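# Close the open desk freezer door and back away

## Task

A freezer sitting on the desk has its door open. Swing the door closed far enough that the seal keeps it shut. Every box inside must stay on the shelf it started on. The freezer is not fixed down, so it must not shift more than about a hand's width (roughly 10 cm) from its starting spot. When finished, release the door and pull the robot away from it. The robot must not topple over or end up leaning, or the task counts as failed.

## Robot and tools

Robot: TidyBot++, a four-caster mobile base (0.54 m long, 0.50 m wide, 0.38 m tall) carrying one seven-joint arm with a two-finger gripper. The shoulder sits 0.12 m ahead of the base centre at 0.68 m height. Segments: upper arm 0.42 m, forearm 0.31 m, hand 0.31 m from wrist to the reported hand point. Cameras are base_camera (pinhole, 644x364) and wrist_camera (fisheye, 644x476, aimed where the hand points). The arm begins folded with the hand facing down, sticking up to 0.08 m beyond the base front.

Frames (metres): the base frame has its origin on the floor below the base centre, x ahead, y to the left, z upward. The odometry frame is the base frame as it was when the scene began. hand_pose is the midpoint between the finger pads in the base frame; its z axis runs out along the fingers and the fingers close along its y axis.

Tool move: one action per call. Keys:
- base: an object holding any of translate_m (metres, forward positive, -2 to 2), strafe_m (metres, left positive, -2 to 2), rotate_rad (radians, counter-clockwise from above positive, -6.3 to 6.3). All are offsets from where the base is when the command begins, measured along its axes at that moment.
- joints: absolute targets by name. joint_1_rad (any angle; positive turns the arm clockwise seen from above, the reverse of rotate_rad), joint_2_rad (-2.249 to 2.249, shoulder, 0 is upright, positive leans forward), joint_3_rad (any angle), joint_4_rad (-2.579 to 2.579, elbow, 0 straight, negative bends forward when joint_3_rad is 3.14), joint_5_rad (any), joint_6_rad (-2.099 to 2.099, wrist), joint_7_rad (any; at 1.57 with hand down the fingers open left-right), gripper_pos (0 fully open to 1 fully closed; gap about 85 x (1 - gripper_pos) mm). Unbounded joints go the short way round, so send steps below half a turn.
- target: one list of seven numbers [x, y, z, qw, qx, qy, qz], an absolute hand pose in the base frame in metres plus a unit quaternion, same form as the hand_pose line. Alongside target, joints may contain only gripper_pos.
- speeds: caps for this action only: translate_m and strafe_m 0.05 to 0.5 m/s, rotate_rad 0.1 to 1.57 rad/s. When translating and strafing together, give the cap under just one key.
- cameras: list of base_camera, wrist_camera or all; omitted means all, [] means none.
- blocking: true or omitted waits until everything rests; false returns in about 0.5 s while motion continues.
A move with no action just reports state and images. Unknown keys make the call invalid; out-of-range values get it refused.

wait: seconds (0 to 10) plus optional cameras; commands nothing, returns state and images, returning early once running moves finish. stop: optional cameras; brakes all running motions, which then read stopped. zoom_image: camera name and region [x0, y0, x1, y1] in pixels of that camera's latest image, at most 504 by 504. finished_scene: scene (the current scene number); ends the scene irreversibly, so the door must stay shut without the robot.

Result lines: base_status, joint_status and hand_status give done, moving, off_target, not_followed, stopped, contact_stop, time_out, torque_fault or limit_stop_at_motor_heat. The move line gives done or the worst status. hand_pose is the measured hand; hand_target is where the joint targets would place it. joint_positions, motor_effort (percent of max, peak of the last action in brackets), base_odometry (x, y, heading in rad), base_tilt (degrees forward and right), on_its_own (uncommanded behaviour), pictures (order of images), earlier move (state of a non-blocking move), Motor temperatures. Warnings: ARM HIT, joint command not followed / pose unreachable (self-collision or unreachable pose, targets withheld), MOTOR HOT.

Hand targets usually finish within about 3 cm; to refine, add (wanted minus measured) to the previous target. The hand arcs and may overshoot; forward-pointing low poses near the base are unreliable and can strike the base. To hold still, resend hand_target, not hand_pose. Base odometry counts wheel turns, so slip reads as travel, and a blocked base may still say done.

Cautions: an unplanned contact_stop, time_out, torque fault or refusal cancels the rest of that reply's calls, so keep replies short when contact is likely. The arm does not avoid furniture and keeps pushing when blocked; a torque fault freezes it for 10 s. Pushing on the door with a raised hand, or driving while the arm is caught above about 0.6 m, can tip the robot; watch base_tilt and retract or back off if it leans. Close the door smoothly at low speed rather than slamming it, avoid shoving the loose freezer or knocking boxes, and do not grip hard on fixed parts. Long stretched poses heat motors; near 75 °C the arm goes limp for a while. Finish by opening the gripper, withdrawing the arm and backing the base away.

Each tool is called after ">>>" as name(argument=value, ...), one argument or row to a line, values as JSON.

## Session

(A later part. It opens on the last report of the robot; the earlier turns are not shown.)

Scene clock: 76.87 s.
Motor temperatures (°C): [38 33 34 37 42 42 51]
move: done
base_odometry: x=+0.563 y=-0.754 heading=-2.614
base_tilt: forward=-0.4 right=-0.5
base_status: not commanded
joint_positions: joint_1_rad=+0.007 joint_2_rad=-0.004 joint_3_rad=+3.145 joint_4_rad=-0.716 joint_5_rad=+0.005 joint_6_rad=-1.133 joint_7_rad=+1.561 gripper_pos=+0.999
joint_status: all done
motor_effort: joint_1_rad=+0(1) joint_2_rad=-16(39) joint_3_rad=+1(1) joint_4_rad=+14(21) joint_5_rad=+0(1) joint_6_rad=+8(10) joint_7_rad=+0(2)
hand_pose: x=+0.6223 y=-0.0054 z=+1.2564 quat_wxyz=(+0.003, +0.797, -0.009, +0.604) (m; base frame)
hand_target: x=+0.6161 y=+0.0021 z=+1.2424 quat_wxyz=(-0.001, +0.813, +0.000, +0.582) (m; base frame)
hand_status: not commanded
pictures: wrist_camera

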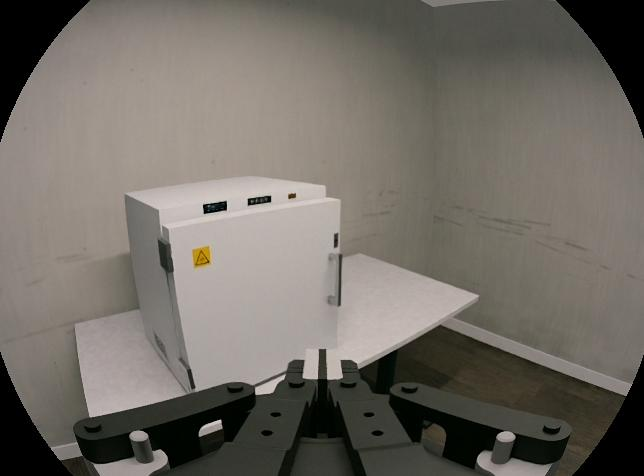

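>>> move(
  joints={"joint_2_rad": -0.4, "joint_4_rad": -1.9, "joint_6_rad": 0.04},
  base={"translate_m": 0.436, "strafe_m": -0.706, "rotate_rad": 0.607},
  cameras=["wrist_camera", "base_camera"],
)

Scene clock: 85.27 s.
Motor temperatures (°C): [38 33 34 37 42 42 51]
move: done
base_odometry: x=-0.169 y=-0.364 heading=-2.006
base_tilt: forward=-0.4 right=-0.5
base_status: done
joint_positions: joint_1_rad=+0.005 joint_2_rad=-0.387 joint_3_rad=+3.143 joint_4_rad=-1.888 joint_5_rad=+0.005 joint_6_rad=-0.021 joint_7_rad=+1.561 gripper_pos=+0.999
joint_status: all done
motor_effort: joint_1_rad=+0(2) joint_2_rad=-8(17) joint_3_rad=+1(3) joint_4_rad=+21(22) joint_5_rad=+0(1) joint_6_rad=+8(9) joint_7_rad=-1(2)
hand_pose: x=+0.5848 y=-0.0022 z=+1.1089 quat_wxyz=(+0.001, +0.689, -0.004, +0.724) (m; base frame)
hand_target: x=+0.5781 y=+0.0023 z=+1.1260 quat_wxyz=(-0.001, +0.667, +0.000, +0.745) (m; base frame)
hand_status: not commanded
pictures: base_camera, wrist_camera

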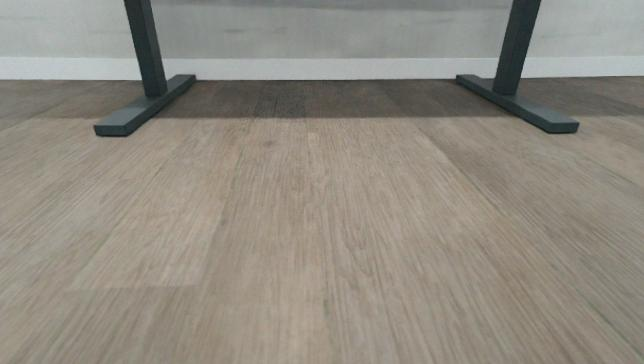

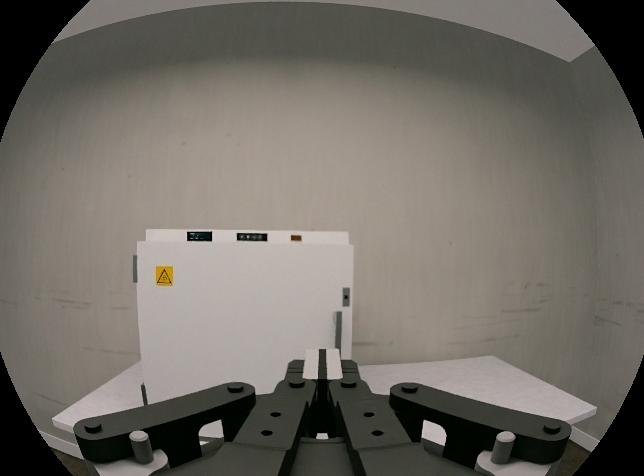

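>>> zoom_image(
  camera="wrist_camera",
  region=[120, 200, 380, 460],
)

Scaled by 1.938.

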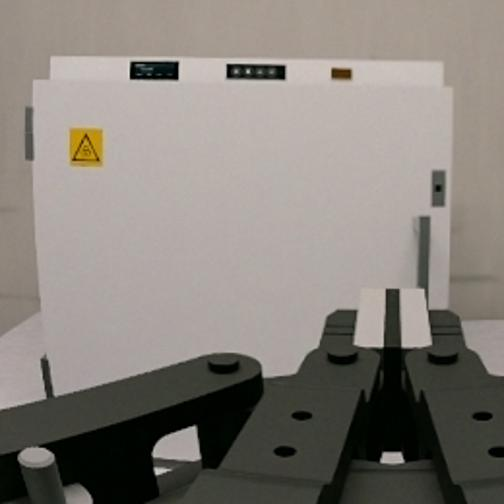

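>>> finished_scene(
  scene=1,
)

The scene is finished: the task was done.


## Next scene

The same job, from a new start.

>>> move(
  joints={"joint_1_rad": 0.0, "joint_2_rad": -0.4, "joint_3_rad": 3.14, "joint_4_rad": -1.9, "joint_5_rad": 0.0, "joint_6_rad": 0.04, "joint_7_rad": 1.57, "gripper_pos": 1.0},
)

Scene clock: 2.30 s.
Motor temperatures (°C): [37 32 33 36 41 41 51]
move: done
base_odometry: x=+0.000 y=+0.000 heading=+0.000
base_tilt: forward=-0.4 right=-0.5
base_status: not commanded
joint_positions: joint_1_rad=+0.024 joint_2_rad=-0.389 joint_3_rad=+3.153 joint_4_rad=-1.920 joint_5_rad=+0.014 joint_6_rad=-0.034 joint_7_rad=+1.583 gripper_pos=+0.999
joint_status: all done
motor_effort: joint_1_rad=+0(2) joint_2_rad=-8(9) joint_3_rad=+1(2) joint_4_rad=+21(22) joint_5_rad=+0(2) joint_6_rad=+8(8) joint_7_rad=+0(2)
hand_pose: x=+0.5847 y=-0.0165 z=+1.0854 quat_wxyz=(+0.020, +0.705, -0.005, +0.709) (m; base frame)
hand_target: x=+0.5781 y=+0.0023 z=+1.1260 quat_wxyz=(-0.001, +0.667, +0.000, +0.745) (m; base frame)
hand_status: not commanded
pictures: base_camera, wrist_camera

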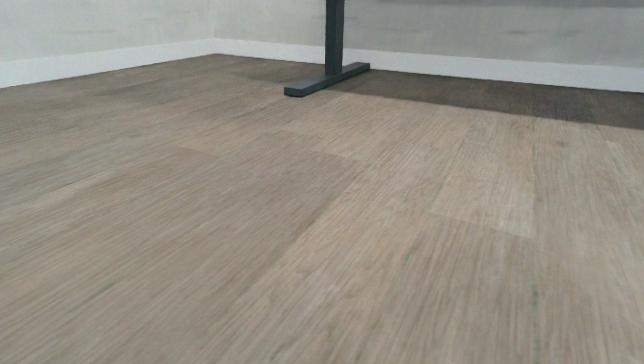

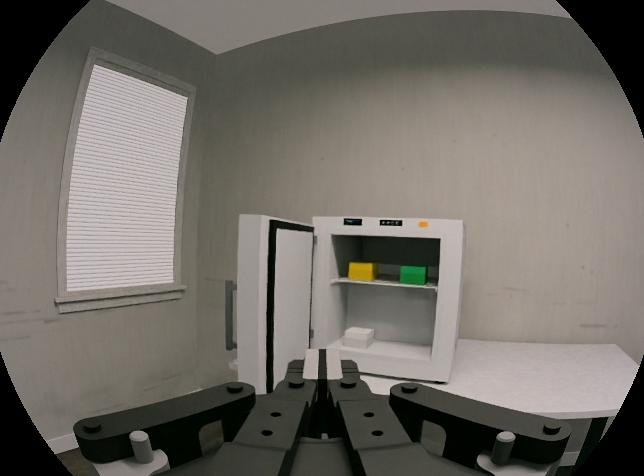

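>>> zoom_image(
  camera="wrist_camera",
  region=[220, 190, 480, 420],
)

Scaled by 1.938.

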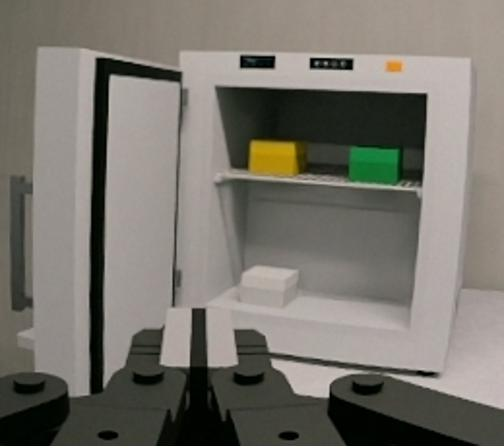

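>>> zoom_image(
  camera="wrist_camera",
  region=[420, 200, 480, 400],
)

>>> zoom_image(
  camera="wrist_camera",
  region=[220, 200, 330, 400],
)

Scaled by 2.520.

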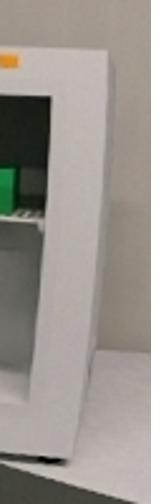

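Scaled by 2.520.

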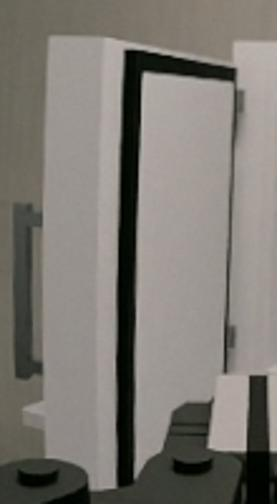

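>>> move(
  base={"translate_m": 0.45, "strafe_m": 0.873, "rotate_rad": -0.981},
  joints={"joint_1_rad": 0.0, "joint_2_rad": 0.45, "joint_4_rad": -1.87, "joint_6_rad": 0.70},
)

Scene clock: 13.87 s.
Motor temperatures (°C): [37 32 33 36 41 41 51]
move: done
base_odometry: x=+0.450 y=+0.873 heading=-0.981
base_tilt: forward=-0.4 right=-0.5
base_status: done
joint_positions: joint_1_rad=+0.006 joint_2_rad=+0.439 joint_3_rad=+3.142 joint_4_rad=-1.893 joint_5_rad=+0.014 joint_6_rad=+0.629 joint_7_rad=+1.583 gripper_pos=+0.999
joint_status: all done
motor_effort: joint_1_rad=+0(4) joint_2_rad=-35(37) joint_3_rad=+0(3) joint_4_rad=+17(21) joint_5_rad=+0(2) joint_6_rad=+8(10) joint_7_rad=+0(3)
hand_pose: x=+0.8342 y=-0.0010 z=+0.8050 quat_wxyz=(+0.007, +0.752, +0.009, +0.659) (m; base frame)
hand_target: x=+0.8431 y=+0.0023 z=+0.8313 quat_wxyz=(-0.001, +0.724, +0.000, +0.689) (m; base frame)
hand_status: not commanded
pictures: base_camera, wrist_camera

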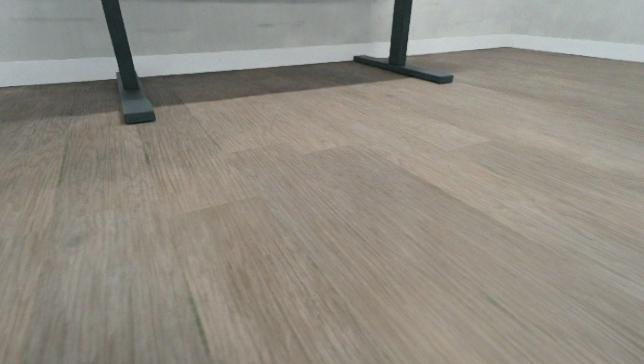

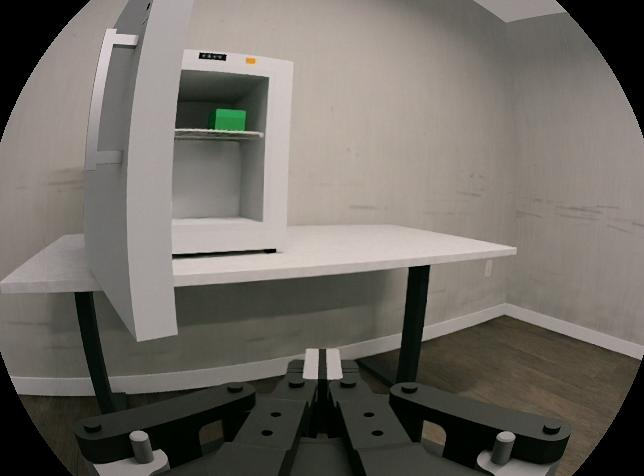

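>>> move(
  base={"strafe_m": 0.244},
  joints={"joint_6_rad": 0.82},
  cameras=["wrist_camera"],
)

>>> move(
  base={"translate_m": 0.15},
  speeds={"translate_m": 0.3},
  cameras=["wrist_camera"],
)

Scene clock: 17.50 s.
Motor temperatures (°C): [37 32 33 36 41 41 51]
move: done
base_odometry: x=+0.653 y=+1.009 heading=-0.981
base_tilt: forward=-0.4 right=-0.5
base_status: done
joint_positions: joint_1_rad=-0.003 joint_2_rad=+0.440 joint_3_rad=+3.137 joint_4_rad=-1.884 joint_5_rad=+0.014 joint_6_rad=+0.764 joint_7_rad=+1.583 gripper_pos=+0.999
joint_status: all done
motor_effort: joint_1_rad=+0(4) joint_2_rad=-35(38) joint_3_rad=+0(2) joint_4_rad=+17(18) joint_5_rad=+0(1) joint_6_rad=+8(9) joint_7_rad=-1(2)
hand_pose: x=+0.8386 y=+0.0091 z=+0.8510 quat_wxyz=(+0.001, +0.703, +0.013, +0.711) (m; base frame)
hand_target: x=+0.8427 y=+0.0023 z=+0.8686 quat_wxyz=(-0.001, +0.682, +0.000, +0.732) (m; base frame)
hand_status: not commanded
pictures: wrist_camera

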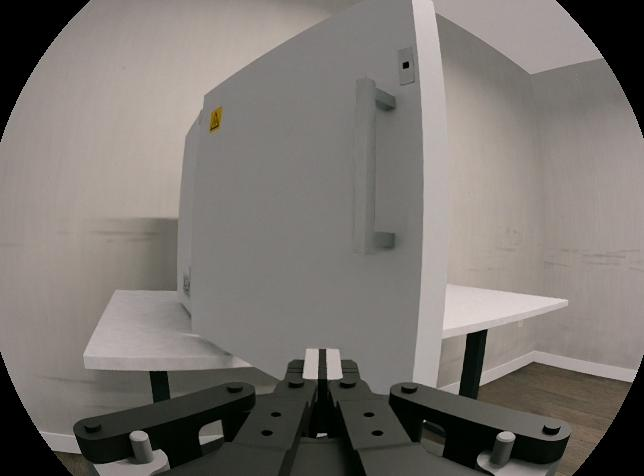

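Scene clock: 18.87 s.
Motor temperatures (°C): [37 32 33 36 41 41 51]
move: done
base_odometry: x=+0.737 y=+0.884 heading=-0.981
base_tilt: forward=-0.4 right=-0.5
base_status: done
joint_positions: joint_1_rad=-0.003 joint_2_rad=+0.446 joint_3_rad=+3.137 joint_4_rad=-1.882 joint_5_rad=+0.014 joint_6_rad=+0.764 joint_7_rad=+1.583 gripper_pos=+0.999
joint_status: not commanded
motor_effort: joint_1_rad=+0(1) joint_2_rad=-34(38) joint_3_rad=+0(1) joint_4_rad=+17(18) joint_5_rad=+0(1) joint_6_rad=+8(9) joint_7_rad=-1(2)
hand_pose: x=+0.8401 y=+0.0091 z=+0.8477 quat_wxyz=(+0.001, +0.704, +0.013, +0.710) (m; base frame)
hand_target: x=+0.8427 y=+0.0023 z=+0.8686 quat_wxyz=(-0.001, +0.682, +0.000, +0.732) (m; base frame)
hand_status: not commanded
pictures: wrist_camera

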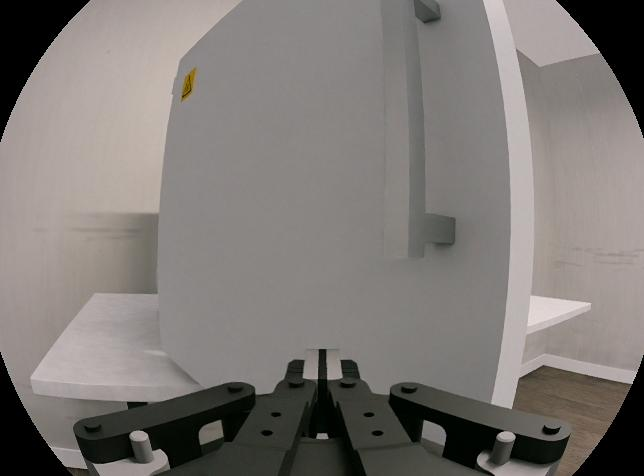

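>>> move(
  base={"translate_m": 0.06},
  speeds={"translate_m": 0.1},
  cameras=["wrist_camera"],
)

Scene clock: 22.23 s.
Motor temperatures (°C): [37 33 33 36 41 41 51]
move: done
base_odometry: x=+0.770 y=+0.834 heading=-0.981
base_tilt: forward=-0.3 right=-0.5
base_status: done
joint_positions: joint_1_rad=-0.003 joint_2_rad=+0.446 joint_3_rad=+3.137 joint_4_rad=-1.882 joint_5_rad=+0.014 joint_6_rad=+0.764 joint_7_rad=+1.583 gripper_pos=+0.999
joint_status: not commanded
motor_effort: joint_1_rad=+0(1) joint_2_rad=-35(37) joint_3_rad=+0(1) joint_4_rad=+17(18) joint_5_rad=+0(1) joint_6_rad=+8(8) joint_7_rad=+0(2)
hand_pose: x=+0.8401 y=+0.0091 z=+0.8481 quat_wxyz=(+0.001, +0.704, +0.013, +0.710) (m; base frame)
hand_target: x=+0.8427 y=+0.0023 z=+0.8686 quat_wxyz=(-0.001, +0.682, +0.000, +0.732) (m; base frame)
hand_status: not commanded
pictures: wrist_camera

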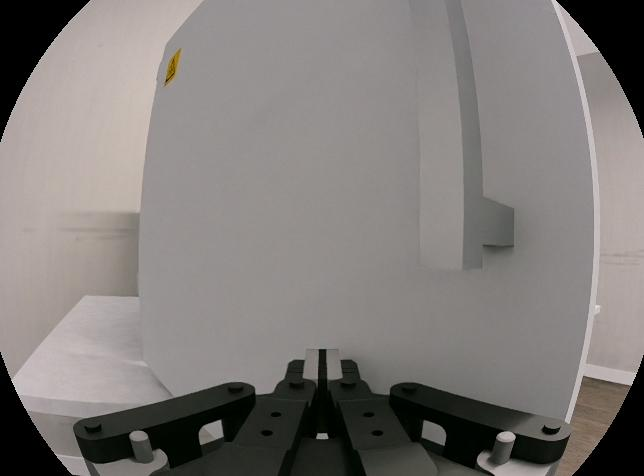

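>>> move(
  base={"translate_m": 0.085, "strafe_m": -0.074},
  speeds={"translate_m": 0.12},
  cameras=["wrist_camera"],
)

>>> move(
  base={"translate_m": 0.119, "strafe_m": -0.049},
  speeds={"translate_m": 0.12},
  cameras=["wrist_camera"],
)

Scene clock: 24.10 s.
Motor temperatures (°C): [37 33 33 36 41 41 51]
move: done
base_odometry: x=+0.756 y=+0.722 heading=-0.980
base_tilt: forward=-0.4 right=-0.4
base_status: done
joint_positions: joint_1_rad=-0.003 joint_2_rad=+0.445 joint_3_rad=+3.138 joint_4_rad=-1.882 joint_5_rad=+0.014 joint_6_rad=+0.764 joint_7_rad=+1.583 gripper_pos=+0.999
joint_status: not commanded
motor_effort: joint_1_rad=+0(3) joint_2_rad=-35(36) joint_3_rad=+0(2) joint_4_rad=+17(19) joint_5_rad=+0(1) joint_6_rad=+8(8) joint_7_rad=-1(2)
hand_pose: x=+0.8399 y=+0.0089 z=+0.8484 quat_wxyz=(+0.001, +0.704, +0.013, +0.710) (m; base frame)
hand_target: x=+0.8427 y=+0.0023 z=+0.8686 quat_wxyz=(-0.001, +0.682, +0.000, +0.732) (m; base frame)
hand_status: not commanded
pictures: wrist_camera

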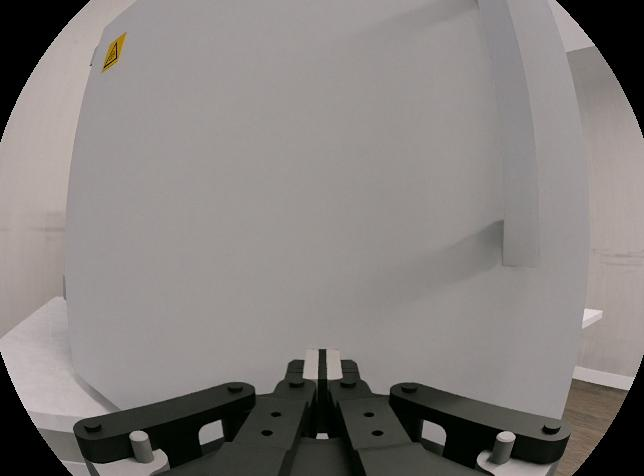

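Scene clock: 25.77 s.
Motor temperatures (°C): [37 33 33 36 41 41 51]
move: done
base_odometry: x=+0.782 y=+0.596 heading=-0.981
base_tilt: forward=-0.4 right=-0.5
base_status: done
joint_positions: joint_1_rad=-0.003 joint_2_rad=+0.444 joint_3_rad=+3.138 joint_4_rad=-1.882 joint_5_rad=+0.014 joint_6_rad=+0.765 joint_7_rad=+1.583 gripper_pos=+0.999
joint_status: not commanded
motor_effort: joint_1_rad=+0(3) joint_2_rad=-34(37) joint_3_rad=+0(2) joint_4_rad=+16(18) joint_5_rad=+0(1) joint_6_rad=+8(8) joint_7_rad=-1(2)
hand_pose: x=+0.8398 y=+0.0089 z=+0.8487 quat_wxyz=(+0.002, +0.704, +0.013, +0.710) (m; base frame)
hand_target: x=+0.8427 y=+0.0023 z=+0.8686 quat_wxyz=(-0.001, +0.682, +0.000, +0.732) (m; base frame)
hand_status: not commanded
pictures: wrist_camera

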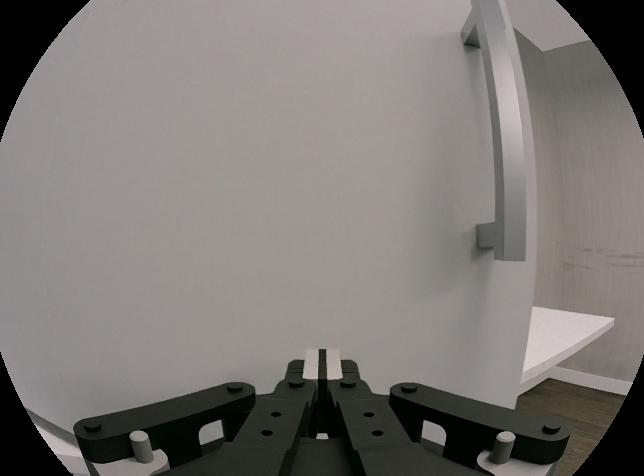

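>>> move(
  base={"translate_m": 0.129, "strafe_m": -0.005},
  speeds={"translate_m": 0.12},
  cameras=["wrist_camera"],
)

Scene clock: 27.63 s.
Motor temperatures (°C): [37 33 33 36 41 41 51]
move: done
base_odometry: x=+0.849 y=+0.486 heading=-0.981
base_tilt: forward=-0.4 right=-0.5
base_status: done
joint_positions: joint_1_rad=-0.003 joint_2_rad=+0.444 joint_3_rad=+3.138 joint_4_rad=-1.882 joint_5_rad=+0.014 joint_6_rad=+0.765 joint_7_rad=+1.583 gripper_pos=+0.999
joint_status: not commanded
motor_effort: joint_1_rad=+0(1) joint_2_rad=-34(37) joint_3_rad=+0(1) joint_4_rad=+18(18) joint_5_rad=+0(1) joint_6_rad=+8(9) joint_7_rad=-1(2)
hand_pose: x=+0.8398 y=+0.0089 z=+0.8489 quat_wxyz=(+0.002, +0.704, +0.013, +0.710) (m; base frame)
hand_target: x=+0.8427 y=+0.0023 z=+0.8686 quat_wxyz=(-0.001, +0.682, +0.000, +0.732) (m; base frame)
hand_status: not commanded
pictures: wrist_camera

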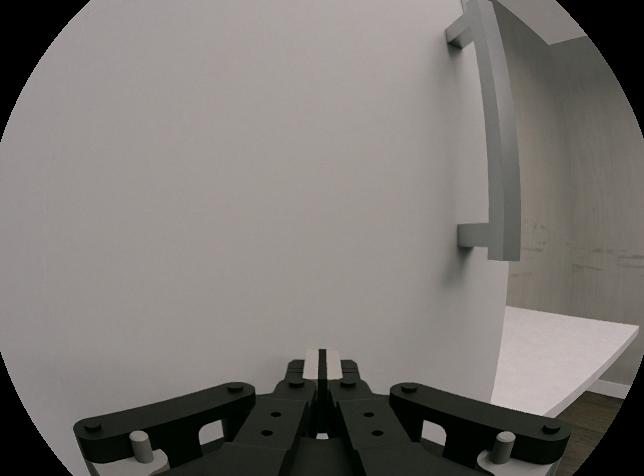

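>>> move(
  base={"translate_m": 0.08, "strafe_m": 0.015},
  speeds={"translate_m": 0.1},
  cameras=["wrist_camera"],
)

Scene clock: 29.40 s.
Motor temperatures (°C): [37 33 33 36 41 41 51]
move: done
base_odometry: x=+0.906 y=+0.427 heading=-0.981
base_tilt: forward=-0.4 right=-0.5
base_status: done
joint_positions: joint_1_rad=-0.003 joint_2_rad=+0.444 joint_3_rad=+3.138 joint_4_rad=-1.882 joint_5_rad=+0.014 joint_6_rad=+0.765 joint_7_rad=+1.583 gripper_pos=+0.999
joint_status: not commanded
motor_effort: joint_1_rad=+0(2) joint_2_rad=-34(37) joint_3_rad=+0(1) joint_4_rad=+17(19) joint_5_rad=+0(1) joint_6_rad=+8(9) joint_7_rad=+1(2)
hand_pose: x=+0.8399 y=+0.0089 z=+0.8489 quat_wxyz=(+0.002, +0.704, +0.013, +0.710) (m; base frame)
hand_target: x=+0.8427 y=+0.0023 z=+0.8686 quat_wxyz=(-0.001, +0.682, +0.000, +0.732) (m; base frame)
hand_status: not commanded
pictures: wrist_camera

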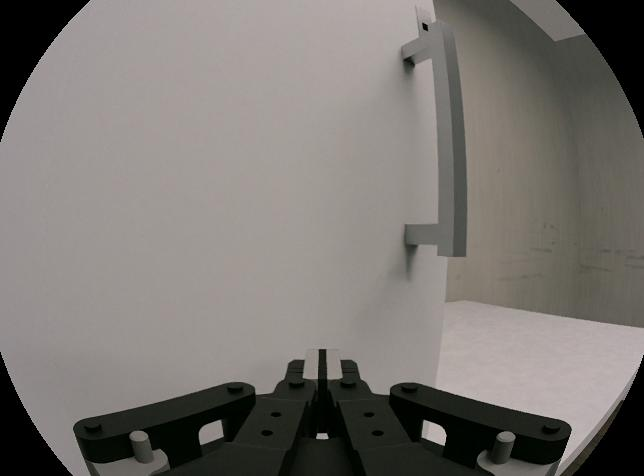

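>>> move(
  base={"translate_m": 0.035, "strafe_m": 0.018},
  speeds={"translate_m": 0.06},
  cameras=["wrist_camera"],
)

Scene clock: 30.73 s.
Motor temperatures (°C): [37 33 33 36 41 41 51]
move: done
base_odometry: x=+0.941 y=+0.408 heading=-0.981
base_tilt: forward=-0.4 right=-0.4
base_status: done
joint_positions: joint_1_rad=-0.003 joint_2_rad=+0.444 joint_3_rad=+3.138 joint_4_rad=-1.883 joint_5_rad=+0.014 joint_6_rad=+0.765 joint_7_rad=+1.583 gripper_pos=+0.999
joint_status: not commanded
motor_effort: joint_1_rad=-1(3) joint_2_rad=-36(36) joint_3_rad=+0(2) joint_4_rad=+18(21) joint_5_rad=+1(1) joint_6_rad=+9(9) joint_7_rad=-1(2)
hand_pose: x=+0.8396 y=+0.0085 z=+0.8489 quat_wxyz=(+0.002, +0.704, +0.013, +0.710) (m; base frame)
hand_target: x=+0.8427 y=+0.0023 z=+0.8686 quat_wxyz=(-0.001, +0.682, +0.000, +0.732) (m; base frame)
hand_status: not commanded
pictures: wrist_camera

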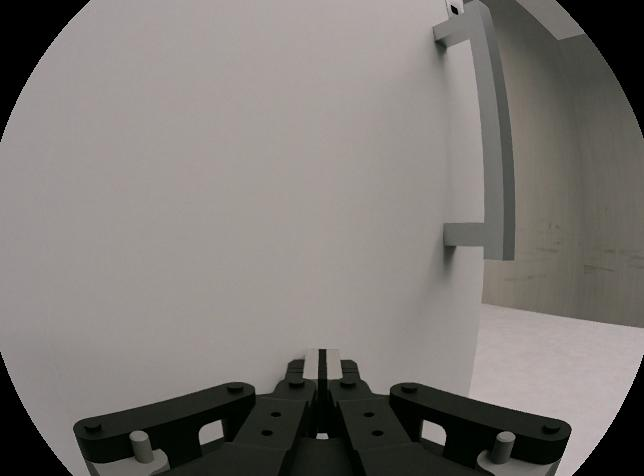

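>>> move(
  base={"translate_m": 0.025, "strafe_m": 0.015},
  speeds={"translate_m": 0.06},
  cameras=["wrist_camera"],
)

Scene clock: 31.97 s.
Motor temperatures (°C): [37 33 33 36 41 41 51]
move: done
base_odometry: x=+0.967 y=+0.396 heading=-0.981
base_tilt: forward=-0.4 right=-0.5
base_status: done
joint_positions: joint_1_rad=+0.010 joint_2_rad=+0.399 joint_3_rad=+3.147 joint_4_rad=-1.942 joint_5_rad=+0.014 joint_6_rad=+0.765 joint_7_rad=+1.583 gripper_pos=+0.999
joint_status: not commanded
motor_effort: joint_1_rad=-4(6) joint_2_rad=-23(36) joint_3_rad=-2(4) joint_4_rad=+29(31) joint_5_rad=+2(3) joint_6_rad=+8(10) joint_7_rad=+0(2)
hand_pose: x=+0.8193 y=-0.0059 z=+0.8489 quat_wxyz=(+0.011, +0.709, +0.007, +0.705) (m; base frame)
hand_target: x=+0.8427 y=+0.0023 z=+0.8686 quat_wxyz=(-0.001, +0.682, +0.000, +0.732) (m; base frame)
hand_status: not commanded
pictures: wrist_camera

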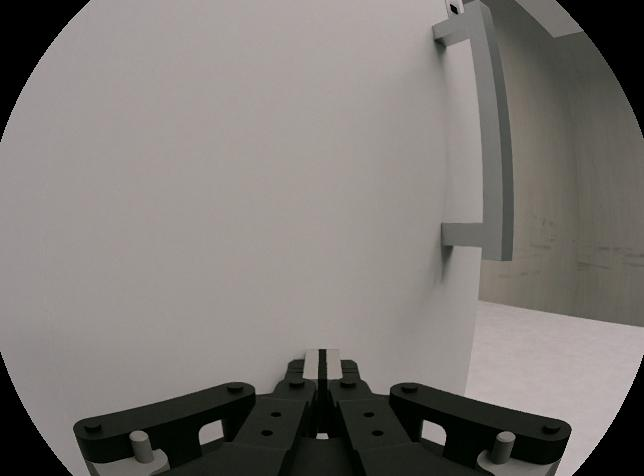

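>>> move(
  base={"translate_m": -0.08, "strafe_m": -0.045},
  speeds={"translate_m": 0.1},
  cameras=["wrist_camera"],
)

>>> move(
  base={"translate_m": -0.4, "strafe_m": -0.25},
  joints={"joint_2_rad": -0.4, "joint_4_rad": -1.9, "joint_6_rad": 0.04},
  cameras=["wrist_camera"],
)

Scene clock: 33.93 s.
Motor temperatures (°C): [37 33 33 36 41 41 51]
move: done
base_odometry: x=+0.885 y=+0.437 heading=-0.981
base_tilt: forward=-0.4 right=-0.5
base_status: done
joint_positions: joint_1_rad=+0.008 joint_2_rad=+0.442 joint_3_rad=+3.145 joint_4_rad=-1.882 joint_5_rad=+0.014 joint_6_rad=+0.765 joint_7_rad=+1.583 gripper_pos=+0.999
joint_status: not commanded
motor_effort: joint_1_rad=+0(3) joint_2_rad=-35(36) joint_3_rad=+0(2) joint_4_rad=+17(27) joint_5_rad=+0(1) joint_6_rad=+8(9) joint_7_rad=-1(2)
hand_pose: x=+0.8397 y=-0.0029 z=+0.8506 quat_wxyz=(+0.009, +0.703, +0.008, +0.711) (m; base frame)
hand_target: x=+0.8427 y=+0.0023 z=+0.8686 quat_wxyz=(-0.001, +0.682, +0.000, +0.732) (m; base frame)
hand_status: not commanded
pictures: wrist_camera

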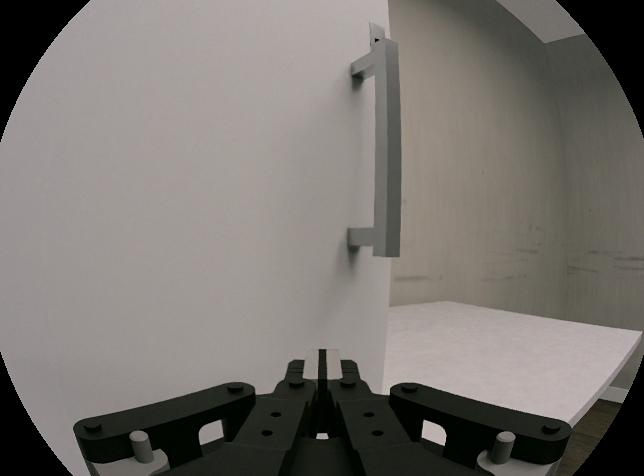

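Scene clock: 36.40 s.
Motor temperatures (°C): [37 33 33 36 41 41 51]
move: done
base_odometry: x=+0.455 y=+0.631 heading=-0.982
base_tilt: forward=-0.4 right=-0.5
base_status: done
joint_positions: joint_1_rad=+0.007 joint_2_rad=-0.401 joint_3_rad=+3.144 joint_4_rad=-1.888 joint_5_rad=+0.014 joint_6_rad=+0.118 joint_7_rad=+1.583 gripper_pos=+0.999
joint_status: all done
motor_effort: joint_1_rad=+0(2) joint_2_rad=-7(39) joint_3_rad=+1(2) joint_4_rad=+20(22) joint_5_rad=+0(1) joint_6_rad=+8(9) joint_7_rad=-1(2)
hand_pose: x=+0.5733 y=-0.0033 z=+1.1577 quat_wxyz=(+0.013, +0.633, +0.005, +0.774) (m; base frame)
hand_target: x=+0.5781 y=+0.0023 z=+1.1260 quat_wxyz=(-0.001, +0.667, +0.000, +0.745) (m; base frame)
hand_status: not commanded
pictures: wrist_camera

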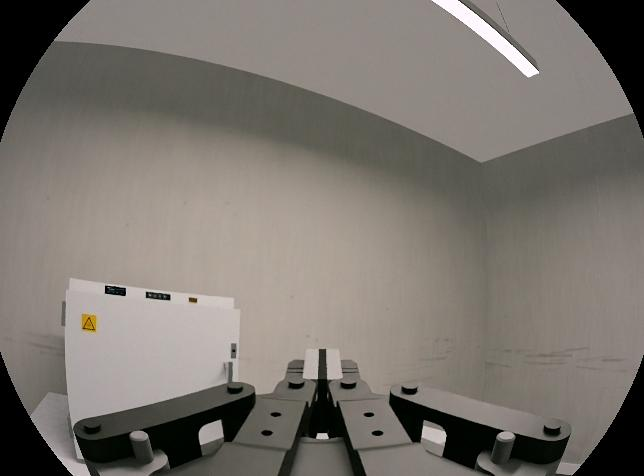

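>>> zoom_image(
  camera="wrist_camera",
  region=[40, 260, 280, 440],
)

Scaled by 2.100.

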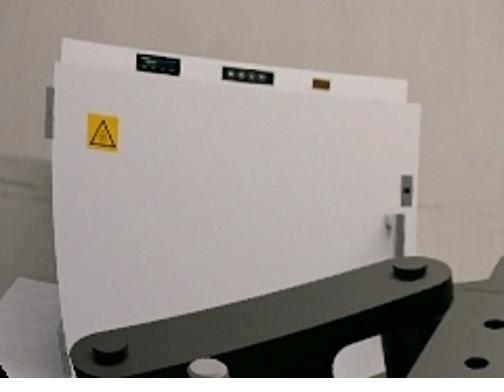

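>>> finished_scene(
  scene=2,
)

The scene is finished: the task was done.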